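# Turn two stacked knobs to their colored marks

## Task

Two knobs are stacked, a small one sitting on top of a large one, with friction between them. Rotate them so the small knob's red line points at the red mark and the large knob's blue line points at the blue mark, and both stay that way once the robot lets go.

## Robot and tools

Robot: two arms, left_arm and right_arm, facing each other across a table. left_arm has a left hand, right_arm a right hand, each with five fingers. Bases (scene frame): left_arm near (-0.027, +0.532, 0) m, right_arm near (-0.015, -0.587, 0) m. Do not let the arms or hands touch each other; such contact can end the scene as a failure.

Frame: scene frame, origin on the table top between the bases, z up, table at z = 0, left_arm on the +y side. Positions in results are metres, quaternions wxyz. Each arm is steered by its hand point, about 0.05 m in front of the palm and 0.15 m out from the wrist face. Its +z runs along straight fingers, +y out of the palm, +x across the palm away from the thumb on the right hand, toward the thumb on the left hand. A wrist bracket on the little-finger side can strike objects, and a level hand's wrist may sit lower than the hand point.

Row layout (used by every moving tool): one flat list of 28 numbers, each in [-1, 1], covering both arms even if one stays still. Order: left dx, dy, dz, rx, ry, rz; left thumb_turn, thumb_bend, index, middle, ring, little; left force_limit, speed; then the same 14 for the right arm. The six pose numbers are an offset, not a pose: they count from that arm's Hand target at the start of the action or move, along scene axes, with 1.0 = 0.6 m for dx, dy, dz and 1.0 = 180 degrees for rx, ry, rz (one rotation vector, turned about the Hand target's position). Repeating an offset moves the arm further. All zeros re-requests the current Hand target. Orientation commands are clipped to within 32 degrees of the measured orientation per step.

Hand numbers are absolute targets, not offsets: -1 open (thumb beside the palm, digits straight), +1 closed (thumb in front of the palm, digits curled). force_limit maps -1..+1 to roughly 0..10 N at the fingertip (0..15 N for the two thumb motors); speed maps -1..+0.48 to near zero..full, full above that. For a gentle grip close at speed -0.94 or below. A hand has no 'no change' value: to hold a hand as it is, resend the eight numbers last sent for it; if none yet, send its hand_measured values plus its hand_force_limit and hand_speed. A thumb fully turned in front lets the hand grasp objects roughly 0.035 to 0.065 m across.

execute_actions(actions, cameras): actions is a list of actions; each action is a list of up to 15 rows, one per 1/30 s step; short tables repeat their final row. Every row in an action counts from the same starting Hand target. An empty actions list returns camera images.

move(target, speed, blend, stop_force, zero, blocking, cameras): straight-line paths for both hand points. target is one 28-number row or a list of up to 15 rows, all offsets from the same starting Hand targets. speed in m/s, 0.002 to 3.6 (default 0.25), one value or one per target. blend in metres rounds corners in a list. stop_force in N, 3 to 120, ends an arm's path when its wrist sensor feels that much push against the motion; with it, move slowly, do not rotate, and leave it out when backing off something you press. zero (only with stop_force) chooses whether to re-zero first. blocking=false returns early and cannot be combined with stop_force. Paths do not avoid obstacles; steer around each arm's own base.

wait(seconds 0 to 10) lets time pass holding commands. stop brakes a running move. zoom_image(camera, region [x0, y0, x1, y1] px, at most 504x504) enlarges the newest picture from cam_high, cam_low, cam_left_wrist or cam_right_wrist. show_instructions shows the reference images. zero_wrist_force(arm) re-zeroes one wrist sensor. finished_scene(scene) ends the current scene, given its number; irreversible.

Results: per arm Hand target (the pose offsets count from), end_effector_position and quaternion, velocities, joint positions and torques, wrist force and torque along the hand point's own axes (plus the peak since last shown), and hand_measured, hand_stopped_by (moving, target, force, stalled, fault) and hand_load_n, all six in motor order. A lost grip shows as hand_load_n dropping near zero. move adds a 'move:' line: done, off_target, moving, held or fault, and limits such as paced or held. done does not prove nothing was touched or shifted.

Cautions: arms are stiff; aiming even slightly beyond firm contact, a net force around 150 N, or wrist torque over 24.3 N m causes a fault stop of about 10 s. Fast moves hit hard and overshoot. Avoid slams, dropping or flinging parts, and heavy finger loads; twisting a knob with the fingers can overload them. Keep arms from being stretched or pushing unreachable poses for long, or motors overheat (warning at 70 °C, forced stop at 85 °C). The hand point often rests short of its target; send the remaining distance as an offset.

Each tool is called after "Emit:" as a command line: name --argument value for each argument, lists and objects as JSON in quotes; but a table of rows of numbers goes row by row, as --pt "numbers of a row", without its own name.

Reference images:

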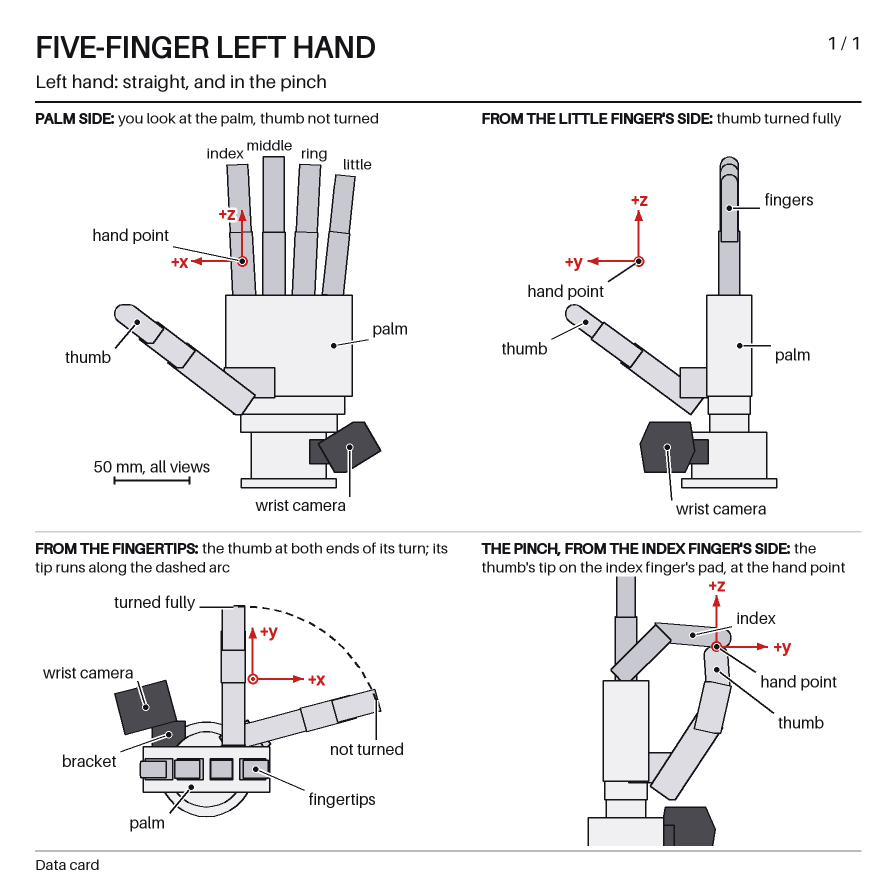

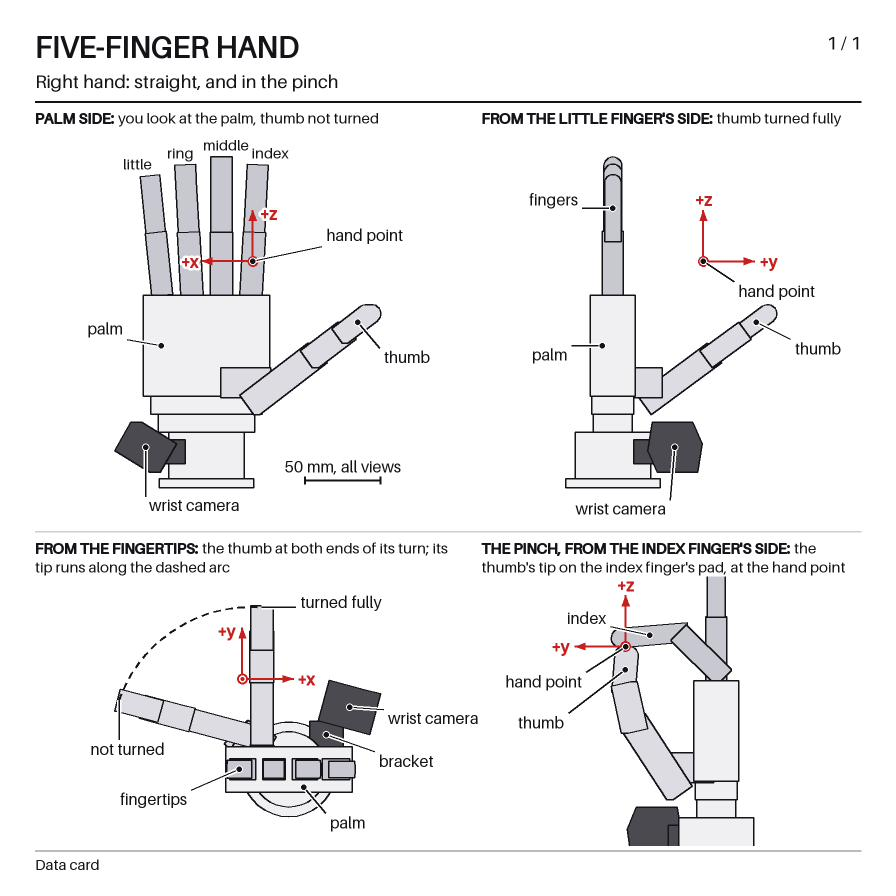

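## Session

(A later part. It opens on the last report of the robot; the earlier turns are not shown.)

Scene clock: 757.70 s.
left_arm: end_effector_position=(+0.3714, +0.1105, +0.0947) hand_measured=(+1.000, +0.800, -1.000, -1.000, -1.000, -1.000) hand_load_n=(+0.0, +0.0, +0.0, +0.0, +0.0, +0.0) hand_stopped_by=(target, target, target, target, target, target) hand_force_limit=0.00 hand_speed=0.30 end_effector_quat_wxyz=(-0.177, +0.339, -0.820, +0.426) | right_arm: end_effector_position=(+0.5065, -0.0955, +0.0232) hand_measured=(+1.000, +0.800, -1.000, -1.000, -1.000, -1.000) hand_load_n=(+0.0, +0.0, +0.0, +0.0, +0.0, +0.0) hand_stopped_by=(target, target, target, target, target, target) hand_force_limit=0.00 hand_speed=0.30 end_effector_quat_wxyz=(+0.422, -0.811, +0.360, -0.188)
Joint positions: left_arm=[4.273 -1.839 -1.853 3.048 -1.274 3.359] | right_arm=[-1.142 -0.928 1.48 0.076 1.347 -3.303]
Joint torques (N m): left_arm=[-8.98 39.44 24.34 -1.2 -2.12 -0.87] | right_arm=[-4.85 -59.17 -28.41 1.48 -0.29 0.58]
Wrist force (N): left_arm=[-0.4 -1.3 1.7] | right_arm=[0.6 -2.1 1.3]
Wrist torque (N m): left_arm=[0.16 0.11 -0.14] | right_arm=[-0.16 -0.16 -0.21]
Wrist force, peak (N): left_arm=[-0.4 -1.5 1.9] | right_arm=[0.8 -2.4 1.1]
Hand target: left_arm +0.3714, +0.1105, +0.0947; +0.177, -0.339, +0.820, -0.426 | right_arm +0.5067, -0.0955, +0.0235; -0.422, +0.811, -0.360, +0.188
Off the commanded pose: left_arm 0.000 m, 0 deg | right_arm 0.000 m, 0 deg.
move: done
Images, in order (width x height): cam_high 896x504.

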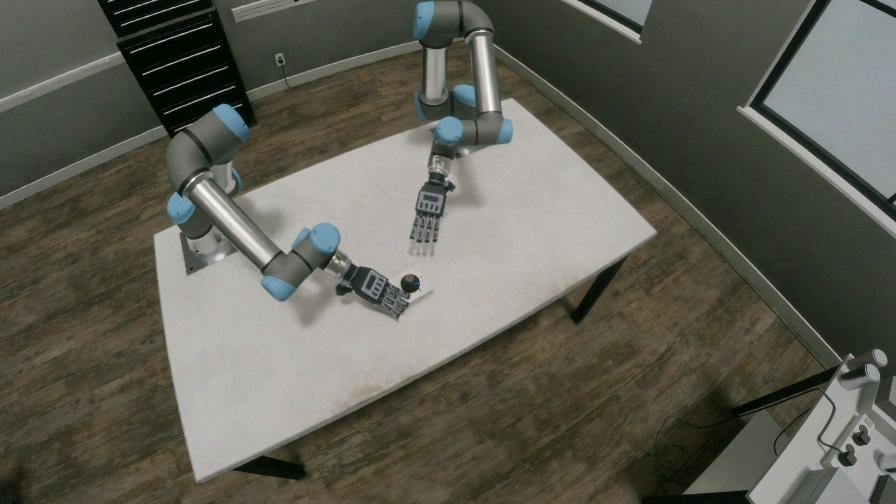

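Emit:
move --target '[0,0,0,0,0,0,1,0.8,-1,-1,-1,-1,0,0.3,-0.03,0.03,0,0,0,0,1,0.8,-1,-1,-1,-1,0,0.3]' --speed 0.007 --stop_force 15

Emit:
move --target '[0,0,0,0,0,0,1,0.8,-1,-1,-1,-1,0,0.3,-0.0118,-0.0118,0,0,0,0,1,0.8,-1,-1,-1,-1,0,0.3]' --speed 0.02 --cameras '["cam_high"]'

Emit:
zoom_image --camera "cam_high" --region '[380, 260, 440, 310]'

Scene clock: 765.60 s.
left_arm: end_effector_position=(+0.3714, +0.1105, +0.0947) hand_measured=(+1.000, +0.800, -1.000, -1.000, -1.000, -1.000) hand_load_n=(+0.0, -0.5, +0.0, +0.0, +0.0, +0.0) hand_stopped_by=(target, target, target, target, target, target) hand_force_limit=0.00 hand_speed=0.30 end_effector_quat_wxyz=(-0.177, +0.339, -0.820, +0.426) | right_arm: end_effector_position=(+0.4996, -0.0884, +0.0235) hand_measured=(+1.000, +0.800, -1.000, -1.000, -1.000, -1.000) hand_load_n=(+0.0, +0.0, -0.5, +0.0, +0.0, +0.0) hand_stopped_by=(target, target, target, target, target, target) hand_force_limit=0.00 hand_speed=0.30 end_effector_quat_wxyz=(+0.422, -0.811, +0.360, -0.188)
Joint positions: left_arm=[4.273 -1.839 -1.853 3.048 -1.274 3.359] | right_arm=[-1.124 -0.93 1.483 0.073 1.362 -3.292]
Joint torques (N m): left_arm=[-7.86 39.5 24.5 -1.35 -2.09 -0.85] | right_arm=[1.92 -46.53 -20.43 2.6 -6.57 -0.88]
Wrist force (N): left_arm=[-0.5 -1.3 1.7] | right_arm=[14.9 -1.3 2.4]
Wrist torque (N m): left_arm=[0.15 0.13 -0.14] | right_arm=[-0.21 0.55 0.59]
Wrist force, peak (N): left_arm=[-0.4 -1.4 2.0] | right_arm=[18.1 -1.3 2.0]
Hand target: left_arm +0.3714, +0.1105, +0.0947; +0.177, -0.339, +0.820, -0.426 | right_arm +0.4997, -0.0884, +0.0235; -0.422, +0.811, -0.360, +0.188 (not the last commanded pose)
Off the commanded pose: left_arm 0.000 m, 0 deg | right_arm 0.015 m, 0 deg.
move: contact (right_arm)

Scene clock: 766.37 s.
left_arm: end_effector_position=(+0.3714, +0.1105, +0.0947) hand_measured=(+1.000, +0.800, -1.000, -1.000, -1.000, -1.000) hand_load_n=(+0.0, +0.0, +0.0, +0.0, +0.0, +0.0) hand_stopped_by=(target, target, target, target, target, target) hand_force_limit=0.00 hand_speed=0.30 end_effector_quat_wxyz=(-0.177, +0.339, -0.820, +0.426) | right_arm: end_effector_position=(+0.4925, -0.0956, +0.0236) hand_measured=(+1.000, +0.800, -1.000, -1.000, -1.000, -1.000) hand_load_n=(+0.0, +0.0, -1.0, +0.0, +0.0, +0.0) hand_stopped_by=(target, target, target, target, target, target) hand_force_limit=0.00 hand_speed=0.30 end_effector_quat_wxyz=(+0.422, -0.811, +0.360, -0.188)
Joint positions: left_arm=[4.273 -1.839 -1.853 3.048 -1.274 3.359] | right_arm=[-1.13 -0.951 1.52 0.058 1.357 -3.296]
Joint torques (N m): left_arm=[-7.91 40.03 24.77 -1.18 -2.28 -0.96] | right_arm=[5.11 -31.72 -27.85 1.97 -4.06 -1]
Wrist force (N): left_arm=[-0.3 -1.2 1.8] | right_arm=[9.3 -0.6 2.5]
Wrist torque (N m): left_arm=[0.17 0.09 -0.13] | right_arm=[-0.20 0.44 0.49]
Wrist force, peak (N): left_arm=[-0.5 -1.3 1.9] | right_arm=[14.8 -1.6 3.0]
Hand target: left_arm +0.3714, +0.1105, +0.0947; +0.177, -0.339, +0.820, -0.426 | right_arm +0.4926, -0.0955, +0.0235; -0.422, +0.811, -0.360, +0.188
Off the commanded pose: left_arm 0.000 m, 0 deg | right_arm 0.000 m, 0 deg.
move: done
Images, in order (width x height): cam_high 896x504.

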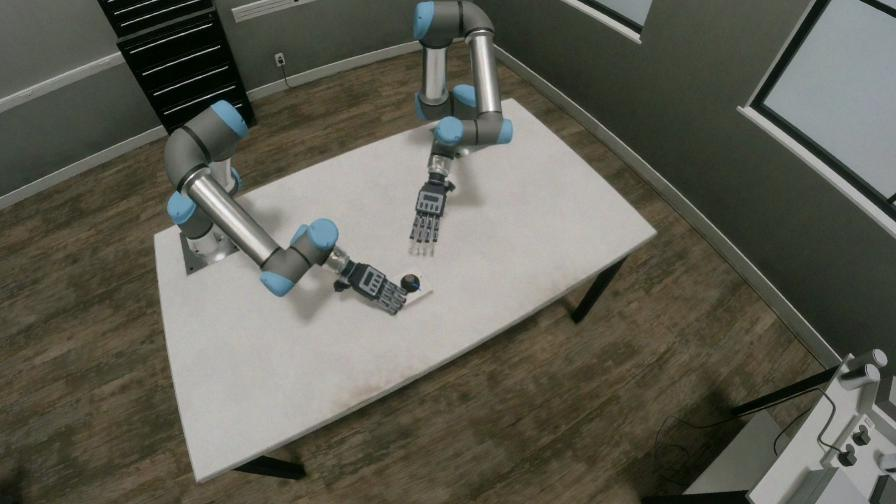

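Scaled by 8.400 from the camera's 896x504 image, which has a finer 1280x720 frame.

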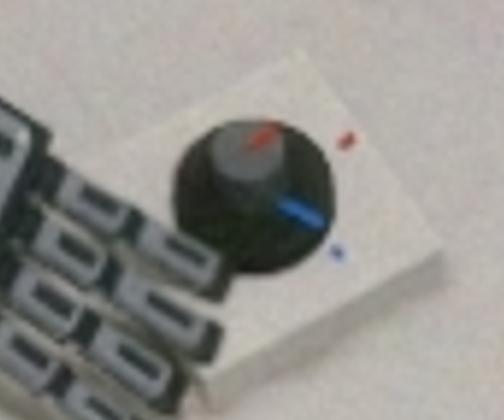

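Emit:
move --target '[0,0,0,0,0,0,1,0.8,-1,-1,-1,-1,0,0.3,-0.0024,-0.0024,0,0,0,0,1,0.8,-1,-1,-1,-1,0,0.3]' --speed 0.01

Emit:
move --pt "0 0 0 0 0 0 1 0.8 -1 -1 -1 -1 0 0.3 0.0177 -0.0177 0 0 0 0 1 0.8 -1 -1 -1 -1 0 0.3" --pt "-0.05 0.05 0 0 0 0 1 0.8 -1 -1 -1 -1 0 0.3 0.0177 -0.0177 0.2 0 0 0 1 0.8 -1 -1 -1 -1 0 0.3" --speed '[0.03, 0.12]' --blend '[0.003, 0]'

Emit:
move --target '[0,0,0,0,0,0,1,0.8,-1,-1,-1,-1,0,0.3,0.012,0.14,0.035,0,0,0,1,0.8,-1,-1,-1,-1,0,0.3]' --speed 0.12 --cameras '["cam_high", "cam_left_wrist", "cam_right_wrist"]'

Emit:
zoom_image --camera "cam_high" --region '[380, 260, 440, 310]'

Scene clock: 776.20 s.
left_arm: end_effector_position=(+0.3714, +0.1105, +0.0947) hand_measured=(+1.000, +0.800, -1.000, -1.000, -1.000, -1.000) hand_load_n=(+0.0, +0.0, +0.0, +0.0, +0.0, +0.0) hand_stopped_by=(target, target, target, target, target, target) hand_force_limit=0.00 hand_speed=0.30 end_effector_quat_wxyz=(-0.177, +0.339, -0.820, +0.426) | right_arm: end_effector_position=(+0.4911, -0.0970, +0.0235) hand_measured=(+1.000, +0.800, -1.000, -1.000, -1.000, -1.000) hand_load_n=(+0.0, +0.0, -1.0, +0.0, +0.0, +0.0) hand_stopped_by=(target, target, target, target, target, target) hand_force_limit=0.00 hand_speed=0.30 end_effector_quat_wxyz=(+0.422, -0.811, +0.360, -0.188)
Joint positions: left_arm=[4.273 -1.839 -1.853 3.048 -1.274 3.359] | right_arm=[-1.131 -0.955 1.527 0.055 1.356 -3.296]
Joint torques (N m): left_arm=[-8.66 39.31 24.22 -1.21 -1.95 -0.9] | right_arm=[-0.95 -53.79 -13.5 -0.44 -4.95 -1.75]
Wrist force (N): left_arm=[-0.6 -1.3 1.7] | right_arm=[8.9 -1.7 3.0]
Wrist torque (N m): left_arm=[0.16 0.14 -0.15] | right_arm=[-0.28 0.45 0.45]
Wrist force, peak (N): left_arm=[-0.5 -1.4 1.9] | right_arm=[10.9 -3.1 2.3]
Hand target: left_arm +0.3714, +0.1105, +0.0947; +0.177, -0.339, +0.820, -0.426 | right_arm +0.4911, -0.0969, +0.0235; -0.422, +0.811, -0.360, +0.188
Off the commanded pose: left_arm 0.000 m, 0 deg | right_arm 0.000 m, 0 deg.
move: done

Scene clock: 778.10 s.
left_arm: end_effector_position=(+0.3415, +0.1405, +0.0947) hand_measured=(+1.000, +0.800, -1.000, -1.000, -1.000, -1.000) hand_load_n=(+0.0, +0.0, +0.0, -0.5, +0.0, +0.0) hand_stopped_by=(target, target, target, target, target, target) hand_force_limit=0.00 hand_speed=0.30 end_effector_quat_wxyz=(-0.177, +0.339, -0.820, +0.426) | right_arm: end_effector_position=(+0.5018, -0.1075, +0.1437) hand_measured=(+1.000, +0.800, -1.000, -1.000, -1.000, -1.000) hand_load_n=(+0.0, +0.5, +0.0, +0.0, +0.0, +0.0) hand_stopped_by=(target, target, target, target, target, target) hand_force_limit=0.00 hand_speed=0.30 end_effector_quat_wxyz=(+0.422, -0.811, +0.360, -0.188)
Joint positions: left_arm=[4.317 -1.745 -1.974 3.067 -1.239 3.387] | right_arm=[-1.158 -1.073 1.381 0.322 1.334 -3.313]
Joint torques (N m): left_arm=[-10.32 15.45 21.4 -0.99 -2.01 -1.2] | right_arm=[6.43 -26.03 -11.64 -0.08 1.03 -0.89]
Wrist force (N): left_arm=[-0.4 -1.1 1.5] | right_arm=[0.2 -1.8 0.8]
Wrist torque (N m): left_arm=[0.20 0.11 -0.13] | right_arm=[-0.09 -0.05 -0.05]
Wrist force, peak (N): left_arm=[-0.5 -1.6 2.0] | right_arm=[9.3 -1.6 2.6]
Hand target: left_arm +0.3414, +0.1405, +0.0947; +0.177, -0.339, +0.820, -0.426 | right_arm +0.5018, -0.1076, +0.1435; -0.422, +0.811, -0.360, +0.188
Off the commanded pose: left_arm 0.000 m, 0 deg | right_arm 0.000 m, 0 deg.
move: done

Scene clock: 779.30 s.
left_arm: end_effector_position=(+0.3414, +0.1405, +0.0947) hand_measured=(+1.000, +0.800, -1.000, -1.000, -1.000, -1.000) hand_load_n=(+0.0, +0.0, +0.0, +0.0, +0.0, +0.0) hand_stopped_by=(target, target, target, target, target, target) hand_force_limit=0.00 hand_speed=0.30 end_effector_quat_wxyz=(-0.177, +0.339, -0.820, +0.426) | right_arm: end_effector_position=(+0.5089, -0.0236, +0.1644) hand_measured=(+1.000, +0.800, -1.000, -1.000, -1.000, -1.000) hand_load_n=(+0.0, +0.5, +0.0, +0.0, +0.0, +0.0) hand_stopped_by=(target, target, target, target, target, target) hand_force_limit=0.00 hand_speed=0.30 end_effector_quat_wxyz=(+0.422, -0.811, +0.360, -0.188)
Joint positions: left_arm=[4.317 -1.746 -1.974 3.067 -1.239 3.387] | right_arm=[-1.031 -0.933 1.1 0.45 1.437 -3.237]
Joint torques (N m): left_arm=[-9.75 16.16 24.48 -1.1 -2.19 -1.14] | right_arm=[-5.63 -62.22 -21.68 -0.82 -2.34 -1.85]
Wrist force (N): left_arm=[-0.5 -1.0 1.7] | right_arm=[0.4 -1.7 1.0]
Wrist torque (N m): left_arm=[0.21 0.12 -0.14] | right_arm=[-0.14 -0.09 -0.26]
Wrist force, peak (N): left_arm=[-0.3 -1.3 1.9] | right_arm=[0.3 -2.5 1.7]
Hand target: left_arm +0.3414, +0.1405, +0.0947; +0.177, -0.339, +0.820, -0.426 | right_arm +0.5090, -0.0236, +0.1645; -0.422, +0.811, -0.360, +0.188
Off the commanded pose: left_arm 0.000 m, 0 deg | right_arm 0.000 m, 0 deg.
move: done
camera_calibration:
cam_left_wrist: T_world_to_cam=[[0.204634, -0.568836, 0.796587, -0.0676942], [-0.976914, -0.169689, 0.129784, 0.334787], [0.0613464, -0.804755, -0.590428, 0.263534], [0, 0, 0, 1]] pos_world=[0.324744, 0.230383, 0.166072]
cam_right_wrist: T_world_to_cam=[[-0.213627, -0.597153, -0.773157, 0.216142], [-0.974301, 0.188097, 0.123927, 0.476512], [0.0714253, 0.779762, -0.621989, 0.197383], [0, 0, 0, 1]] pos_world=[0.496342, -0.114472, 0.230829]
Images, in order (width x height): cam_high 896x504, cam_left_wrist 616x616, cam_right_wrist 616x616.

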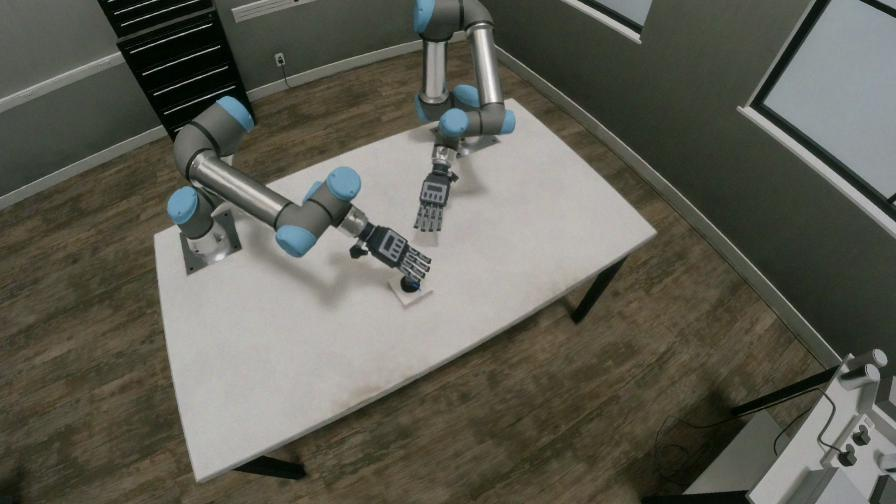

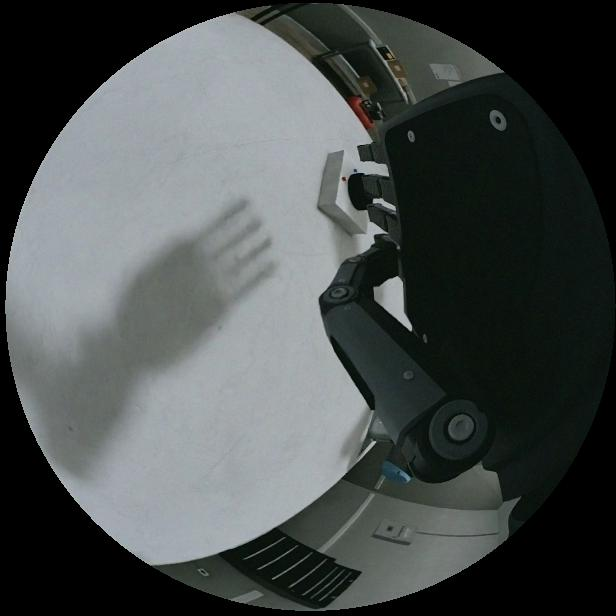

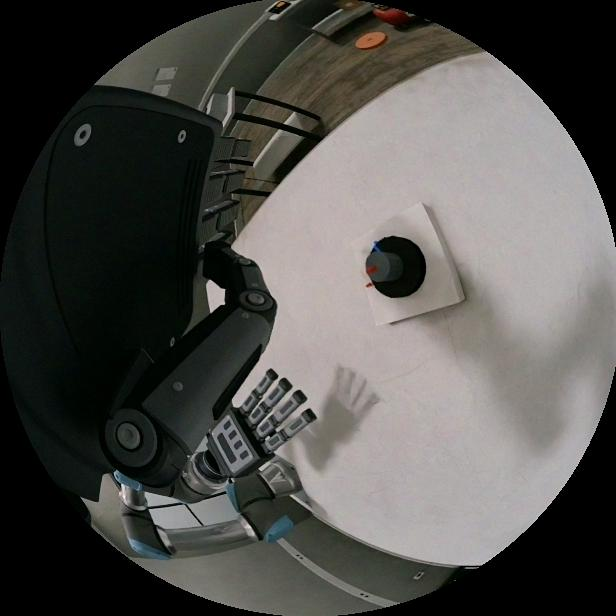

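Scaled by 8.400 from the camera's 896x504 image, which has a finer 1280x720 frame.

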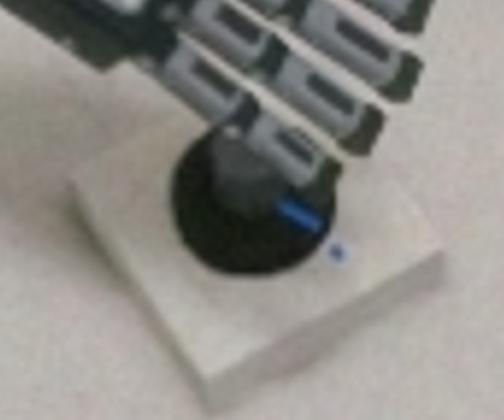

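Emit:
zoom_image --camera "cam_right_wrist" --region '[340, 200, 470, 330]'

Emit:
zoom_image --camera "cam_right_wrist" --region '[350, 225, 430, 305]'

Scaled by 3.877 from the camera's 616x616 image, which has a finer 880x880 frame.

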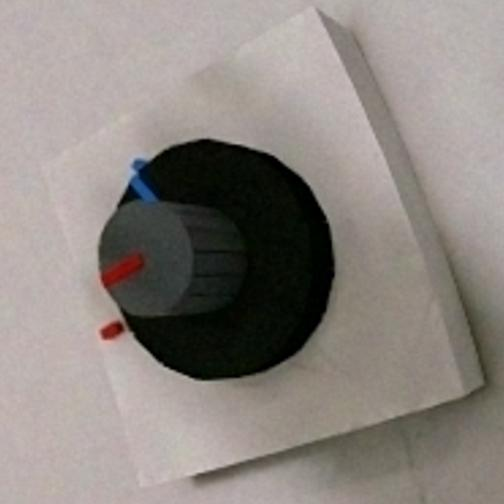

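Scaled by 6.300 from the camera's 616x616 image, which has a finer 880x880 frame.

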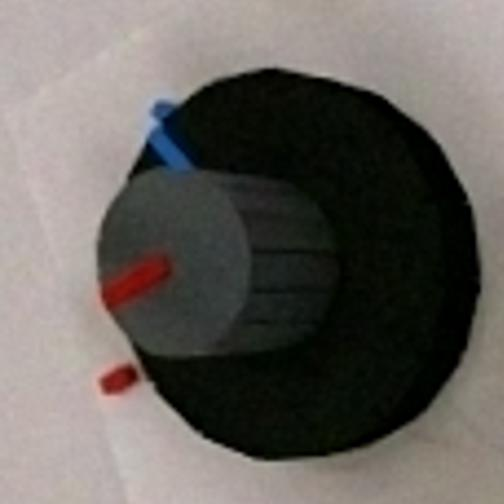

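Emit:
move --target '[-0.05,0.05,0,0,0,0,1,0.8,-1,-1,-1,-1,0,0.3,0.0592,0.1658,-0.041,0,0,0,1,0.8,-1,-1,-1,-1,0,0.3]' --speed 0.12 --cameras '["cam_right_wrist"]'

Scene clock: 818.50 s.
left_arm: end_effector_position=(+0.3115, +0.1705, +0.0947) hand_measured=(+1.000, +0.800, -1.000, -1.000, -1.000, -1.000) hand_load_n=(+0.0, +0.0, +0.0, +0.0, +0.0, +0.0) hand_stopped_by=(target, target, target, target, target, target) hand_force_limit=0.00 hand_speed=0.30 end_effector_quat_wxyz=(-0.177, +0.339, -0.820, +0.426) | right_arm: end_effector_position=(+0.5444, +0.0759, +0.1398) hand_measured=(+1.000, +0.800, -1.000, -1.000, -1.000, -1.000) hand_load_n=(+0.0, +0.5, -0.5, +0.0, +0.0, +0.0) hand_stopped_by=(target, target, target, target, target, target) hand_force_limit=0.00 hand_speed=0.30 end_effector_quat_wxyz=(+0.422, -0.811, +0.360, -0.188)
Joint positions: left_arm=[4.373 -1.648 -2.089 3.072 -1.194 3.424] | right_arm=[-0.935 -0.616 0.601 0.627 1.515 -3.182]
Joint torques (N m): left_arm=[-9.68 11.7 23.04 -1.57 -2.03 -0.83] | right_arm=[-9.63 -65.14 -26.14 -0.84 -2.24 -1.12]
Wrist force (N): left_arm=[-0.5 -1.1 1.7] | right_arm=[1.1 -1.8 1.0]
Wrist torque (N m): left_arm=[0.19 0.14 -0.14] | right_arm=[-0.12 -0.21 -0.16]
Wrist force, peak (N): left_arm=[-0.3 -1.6 2.0] | right_arm=[0.9 -2.1 1.6]
Hand target: left_arm +0.3114, +0.1705, +0.0947; +0.177, -0.339, +0.820, -0.426 | right_arm +0.5445, +0.0759, +0.1399; -0.422, +0.811, -0.360, +0.188
Off the commanded pose: left_arm 0.000 m, 0 deg | right_arm 0.000 m, 0 deg.
move: done
camera_calibration:
cam_right_wrist: T_world_to_cam=[[-0.2135, -0.597239, -0.773125, 0.264125], [-0.974329, 0.188026, 0.123813, 0.495457], [0.0714214, 0.779712, -0.622051, 0.102036], [0, 0, 0, 1]] pos_world=[0.531842, -0.0149721, 0.206329]
Images, in order (width x height): cam_right_wrist 616x616.

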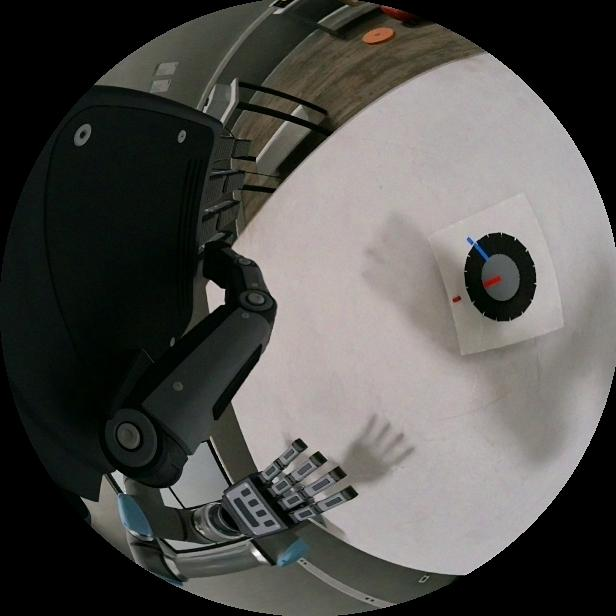

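Emit:
zoom_image --camera "cam_right_wrist" --region '[430, 200, 560, 330]'

Emit:
zoom_image --camera "cam_right_wrist" --region '[445, 225, 545, 325]'

Scaled by 3.877 from the camera's 616x616 image, which has a finer 880x880 frame.

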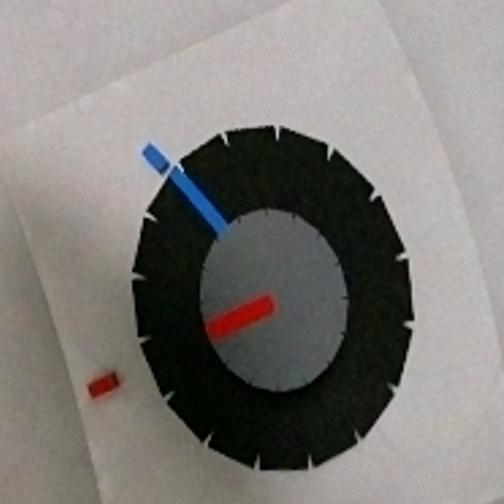

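Scaled by 5.040 from the camera's 616x616 image, which has a finer 880x880 frame.

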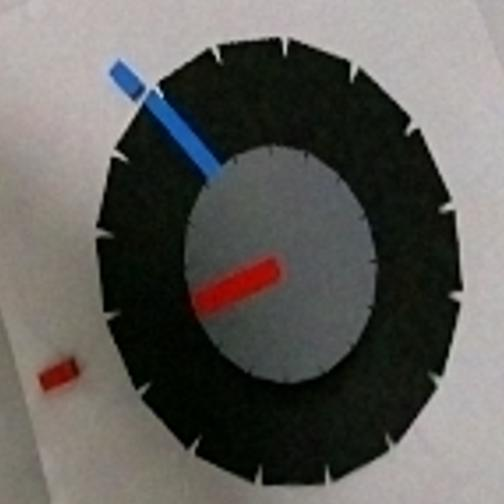

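Emit:
zoom_image --camera "cam_right_wrist" --region '[460, 230, 510, 280]'

Emit:
zoom_image --camera "cam_right_wrist" --region '[450, 255, 500, 305]'

Emit:
zoom_image --camera "cam_right_wrist" --region '[475, 250, 525, 300]'

Scaled by 10.080 from the camera's 616x616 image, which has a finer 880x880 frame.

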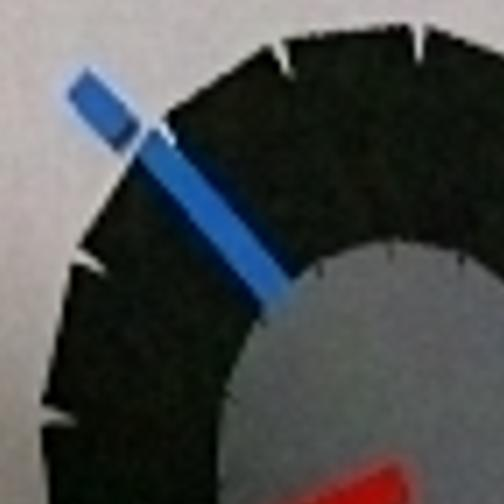

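Scaled by 10.080 from the camera's 616x616 image, which has a finer 880x880 frame.

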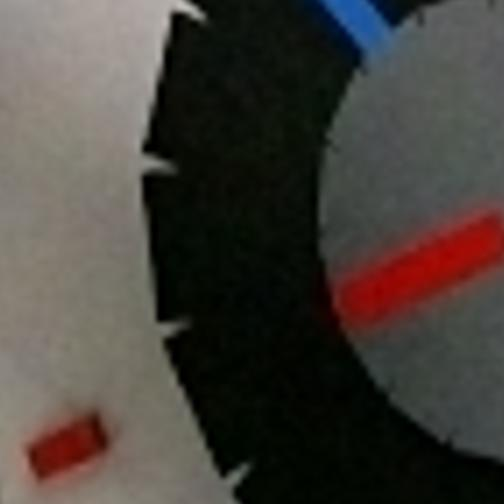

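Scaled by 10.080 from the camera's 616x616 image, which has a finer 880x880 frame.

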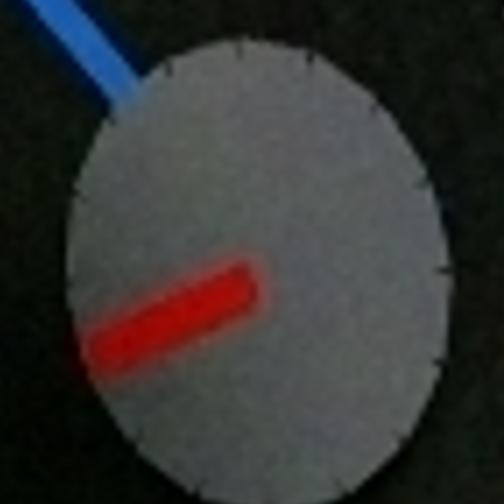

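Emit:
move --pt "0 0 0 0 0 0 1 0.8 -1 -1 -1 -1 0 0.3 -0.0492 -0.3132 -0.0665 0 0 0 1 0.8 -1 -1 -1 -1 0 0.3" --pt "0 0 0 0 0 0 1 0.8 -1 -1 -1 -1 0 0.3 -0.0727 -0.2902 -0.1940 0 0 0 1 0.8 -1 -1 -1 -1 0 0.3" --speed '[0.15, 0.05]' --blend '[0.01, 0]'

Emit:
move --target '[0,0,0,0,0,0,1,0.8,-1,-1,-1,-1,0,0.3,-0.03,0.03,0,0,0,0,1,0.8,-1,-1,-1,-1,0,0.3]' --speed 0.007 --stop_force 15

Emit:
move --target '[0,0,0,0,0,0,1,0.8,-1,-1,-1,-1,0,0.3,0.0010,0.0010,0,0,0,0,1,0.8,-1,-1,-1,-1,0,0.3]' --speed 0.01

Emit:
move --pt "0 0 0 0 0 0 1 0.8 -1 -1 -1 -1 0 0.3 0.0177 -0.0177 0 0 0 0 1 0.8 -1 -1 -1 -1 0 0.3" --pt "0 0 0 0 0 0 1 0.8 -1 -1 -1 -1 0 0.3 0.0177 -0.0177 0.18 0 0 0 1 0.8 -1 -1 -1 -1 0 0.3" --pt "0 0 0 0 0 0 1 0.8 -1 -1 -1 -1 0 0.3 0.0799 0.2830 0.194 0 0 0 1 0.8 -1 -1 -1 -1 0 0.3" --speed '[0.03, 0.12, 0.15]' --blend '[0.003, 0.02, 0]' --cameras '["cam_right_wrist"]'

Emit:
zoom_image --camera "cam_right_wrist" --region '[445, 225, 545, 325]'

Emit:
zoom_image --camera "cam_right_wrist" --region '[460, 230, 510, 280]'

Emit:
zoom_image --camera "cam_right_wrist" --region '[475, 250, 525, 300]'

Scene clock: 951.43 s.
left_arm: end_effector_position=(+0.3114, +0.1705, +0.0947) hand_measured=(+1.000, +0.800, -1.000, -1.000, -1.000, -1.000) hand_load_n=(+0.0, +0.0, +0.0, +0.0, +0.0, +0.0) hand_stopped_by=(target, target, target, target, target, target) hand_force_limit=0.00 hand_speed=0.30 end_effector_quat_wxyz=(-0.177, +0.339, -0.820, +0.426) | right_arm: end_effector_position=(+0.5006, -0.0982, +0.0232) hand_measured=(+1.000, +0.800, -1.000, -1.000, -1.000, -1.000) hand_load_n=(+0.0, +0.5, +0.0, +0.0, +0.0, +0.0) hand_stopped_by=(target, target, target, target, target, target) hand_force_limit=0.00 hand_speed=0.30 end_effector_quat_wxyz=(+0.422, -0.811, +0.360, -0.188) end_effector_velocity=(+0.000, +0.000, +0.001) end_effector_angular_velocity=(-0.001, +0.001, +0.000)
Joint positions: left_arm=[4.373 -1.648 -2.089 3.072 -1.194 3.424] | right_arm=[-1.141 -0.941 1.503 0.066 1.348 -3.303]
Joint velocities: left_arm=[within noise] | right_arm=[0 -0.001 -0.002 0.005 0 0]
Joint torques (N m): left_arm=[-9.8 11.64 22.84 -1.66 -2.18 -1] | right_arm=[-8.29 -56.82 -27.8 1.59 -0.52 0.29]
Wrist force (N): left_arm=[-0.5 -1.1 1.5] | right_arm=[0.4 -2.0 1.6]
Wrist torque (N m): left_arm=[0.20 0.13 -0.14] | right_arm=[-0.16 -0.13 -0.24]
Wrist force, peak (N): left_arm=[-0.5 -1.1 2.0] | right_arm=[0.0 -2.9 1.5]
Hand target: left_arm +0.3114, +0.1705, +0.0947; +0.177, -0.339, +0.820, -0.426 | right_arm +0.5009, -0.0982, +0.0235; -0.422, +0.811, -0.360, +0.188
Off the commanded pose: left_arm 0.000 m, 0 deg | right_arm 0.000 m, 0 deg.
move: done

Scene clock: 953.57 s.
left_arm: end_effector_position=(+0.3114, +0.1705, +0.0947) hand_measured=(+1.000, +0.800, -1.000, -1.000, -1.000, -1.000) hand_load_n=(+0.0, +0.0, +0.0, +0.0, +0.0, +0.0) hand_stopped_by=(target, target, target, target, target, target) hand_force_limit=0.00 hand_speed=0.30 end_effector_quat_wxyz=(-0.177, +0.339, -0.820, +0.426) | right_arm: end_effector_position=(+0.4953, -0.0927, +0.0236) hand_measured=(+1.000, +0.800, -1.000, -1.000, -1.000, -1.000) hand_load_n=(+0.0, +0.0, -1.0, +0.0, +0.0, +0.0) hand_stopped_by=(target, target, target, target, target, target) hand_force_limit=0.00 hand_speed=0.30 end_effector_quat_wxyz=(+0.422, -0.811, +0.360, -0.188)
Joint positions: left_arm=[4.373 -1.648 -2.089 3.072 -1.194 3.424] | right_arm=[-1.127 -0.943 1.505 0.064 1.359 -3.294]
Joint torques (N m): left_arm=[-8.95 10.27 23.29 -1.62 -2.01 -0.95] | right_arm=[2.29 -44.05 -22.22 2.3 -6.2 -1.09]
Wrist force (N): left_arm=[-0.6 -1.2 1.5] | right_arm=[14.2 -1.4 1.9]
Wrist torque (N m): left_arm=[0.19 0.14 -0.14] | right_arm=[-0.21 0.68 0.57]
Wrist force, peak (N): left_arm=[-0.7 -1.1 1.9] | right_arm=[17.6 -1.0 1.7]
Hand target: left_arm +0.3114, +0.1705, +0.0947; +0.177, -0.339, +0.820, -0.426 | right_arm +0.4954, -0.0927, +0.0235; -0.422, +0.811, -0.360, +0.188 (not the last commanded pose)
Off the commanded pose: left_arm 0.000 m, 0 deg | right_arm 0.018 m, 0 deg.
move: contact (right_arm)

Scene clock: 954.27 s.
left_arm: end_effector_position=(+0.3114, +0.1705, +0.0947) hand_measured=(+1.000, +0.800, -1.000, -1.000, -1.000, -1.000) hand_load_n=(+0.0, +0.5, +0.0, +0.0, +0.0, +0.0) hand_stopped_by=(target, target, target, target, target, target) hand_force_limit=0.00 hand_speed=0.30 end_effector_quat_wxyz=(-0.177, +0.339, -0.820, +0.426) | right_arm: end_effector_position=(+0.4960, -0.0921, +0.0236) hand_measured=(+1.000, +0.800, -1.000, -1.000, -1.000, -1.000) hand_load_n=(+0.0, +0.0, -1.0, +0.0, -0.5, +0.0) hand_stopped_by=(target, target, target, target, target, target) hand_force_limit=0.00 hand_speed=0.30 end_effector_quat_wxyz=(+0.422, -0.811, +0.360, -0.188)
Joint positions: left_arm=[4.373 -1.648 -2.089 3.072 -1.194 3.424] | right_arm=[-1.127 -0.941 1.502 0.065 1.36 -3.294]
Joint torques (N m): left_arm=[-8.84 11.46 23.63 -1.66 -2.17 -0.98] | right_arm=[21.91 -31 -24.86 2.23 -2.14 2.15]
Wrist force (N): left_arm=[-0.5 -0.9 1.7] | right_arm=[14.2 -1.1 1.3]
Wrist torque (N m): left_arm=[0.21 0.14 -0.15] | right_arm=[-0.14 0.66 0.57]
Wrist force, peak (N): left_arm=[-0.6 -1.3 1.9] | right_arm=[14.6 -0.9 2.4]
Hand target: left_arm +0.3114, +0.1705, +0.0947; +0.177, -0.339, +0.820, -0.426 | right_arm +0.4960, -0.0921, +0.0235; -0.422, +0.811, -0.360, +0.188
Off the commanded pose: left_arm 0.000 m, 0 deg | right_arm 0.000 m, 0 deg.
move: done

Scene clock: 957.37 s.
left_arm: end_effector_position=(+0.3114, +0.1705, +0.0947) hand_measured=(+1.000, +0.800, -1.000, -1.000, -1.000, -1.000) hand_load_n=(+0.0, +0.0, -0.5, +0.0, +0.0, +0.0) hand_stopped_by=(target, target, target, target, target, target) hand_force_limit=0.00 hand_speed=0.30 end_effector_quat_wxyz=(-0.177, +0.339, -0.820, +0.426) | right_arm: end_effector_position=(+0.5438, +0.0777, +0.1398) hand_measured=(+1.000, +0.800, -1.000, -1.000, -1.000, -1.000) hand_load_n=(+0.0, +0.0, +0.0, +0.0, +0.0, +0.0) hand_stopped_by=(target, target, target, target, target, target) hand_force_limit=0.00 hand_speed=0.30 end_effector_quat_wxyz=(+0.422, -0.811, +0.360, -0.188)
Joint positions: left_arm=[4.373 -1.648 -2.089 3.072 -1.194 3.424] | right_arm=[-0.933 -0.612 0.593 0.631 1.518 -3.18]
Joint torques (N m): left_arm=[-9.23 11.52 22.71 -1.54 -2.19 -1.03] | right_arm=[-8.12 -64.64 -29.64 -0.56 -2.41 -1.73]
Wrist force (N): left_arm=[-0.4 -1.0 1.6] | right_arm=[0.9 -1.9 0.6]
Wrist torque (N m): left_arm=[0.21 0.12 -0.14] | right_arm=[-0.11 -0.16 -0.16]
Wrist force, peak (N): left_arm=[-0.6 -1.2 1.8] | right_arm=[14.3 -1.1 1.7]
Hand target: left_arm +0.3114, +0.1705, +0.0947; +0.177, -0.339, +0.820, -0.426 | right_arm +0.5439, +0.0777, +0.1399; -0.422, +0.811, -0.360, +0.188
Off the commanded pose: left_arm 0.000 m, 0 deg | right_arm 0.000 m, 0 deg.
move: done
camera_calibration:
cam_right_wrist: T_world_to_cam=[[-0.213651, -0.597142, -0.773159, 0.265082], [-0.974267, 0.188424, 0.123696, 0.494543], [0.071818, 0.779691, -0.622033, 0.1004], [0, 0, 0, 1]] pos_world=[0.531241, -0.0131732, 0.20623]
Images, in order (width x height): cam_right_wrist 616x616.

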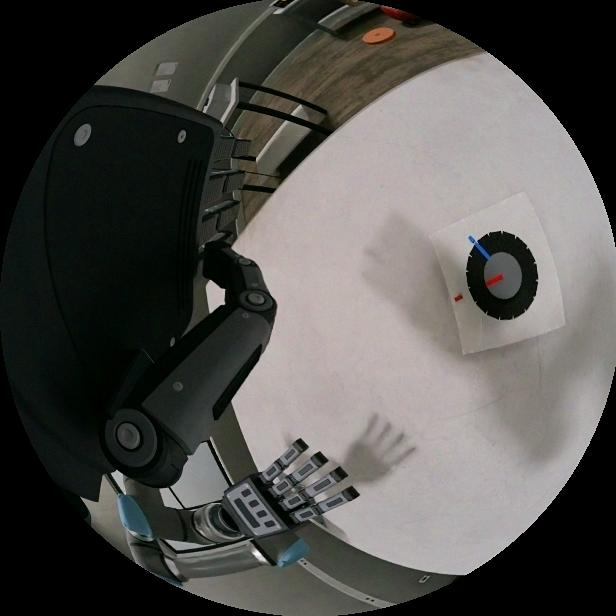

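Scaled by 5.040 from the camera's 616x616 image, which has a finer 880x880 frame.

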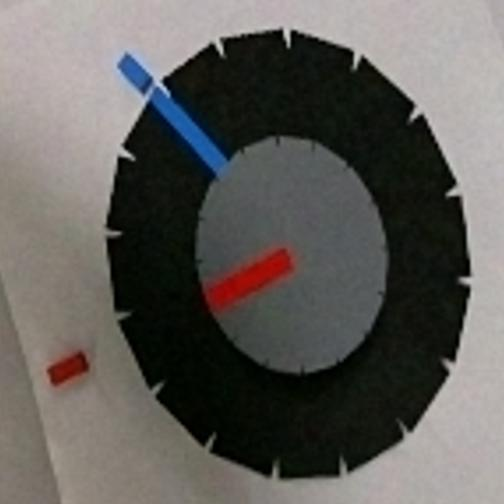

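Scaled by 10.080 from the camera's 616x616 image, which has a finer 880x880 frame.

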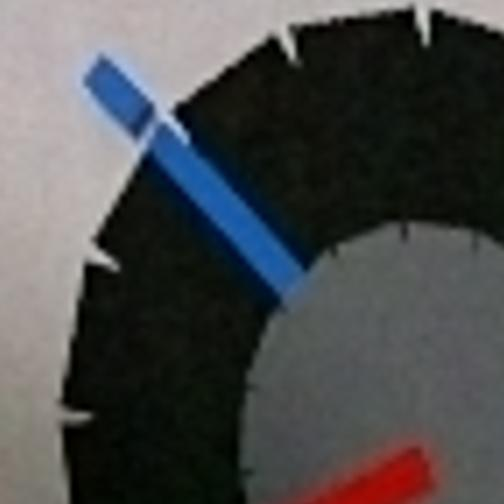

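Scaled by 10.080 from the camera's 616x616 image, which has a finer 880x880 frame.

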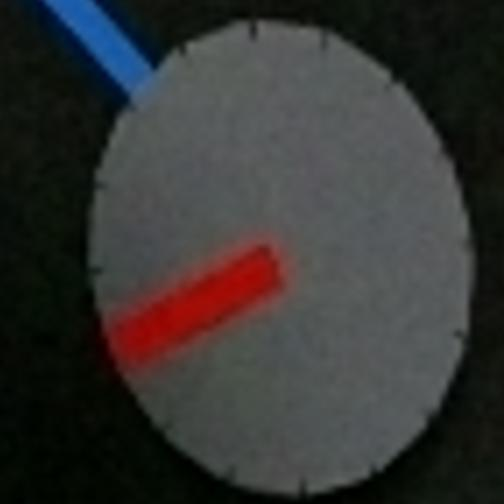

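Emit:
finished_scene --scene 1

The scene is finished: the task was done.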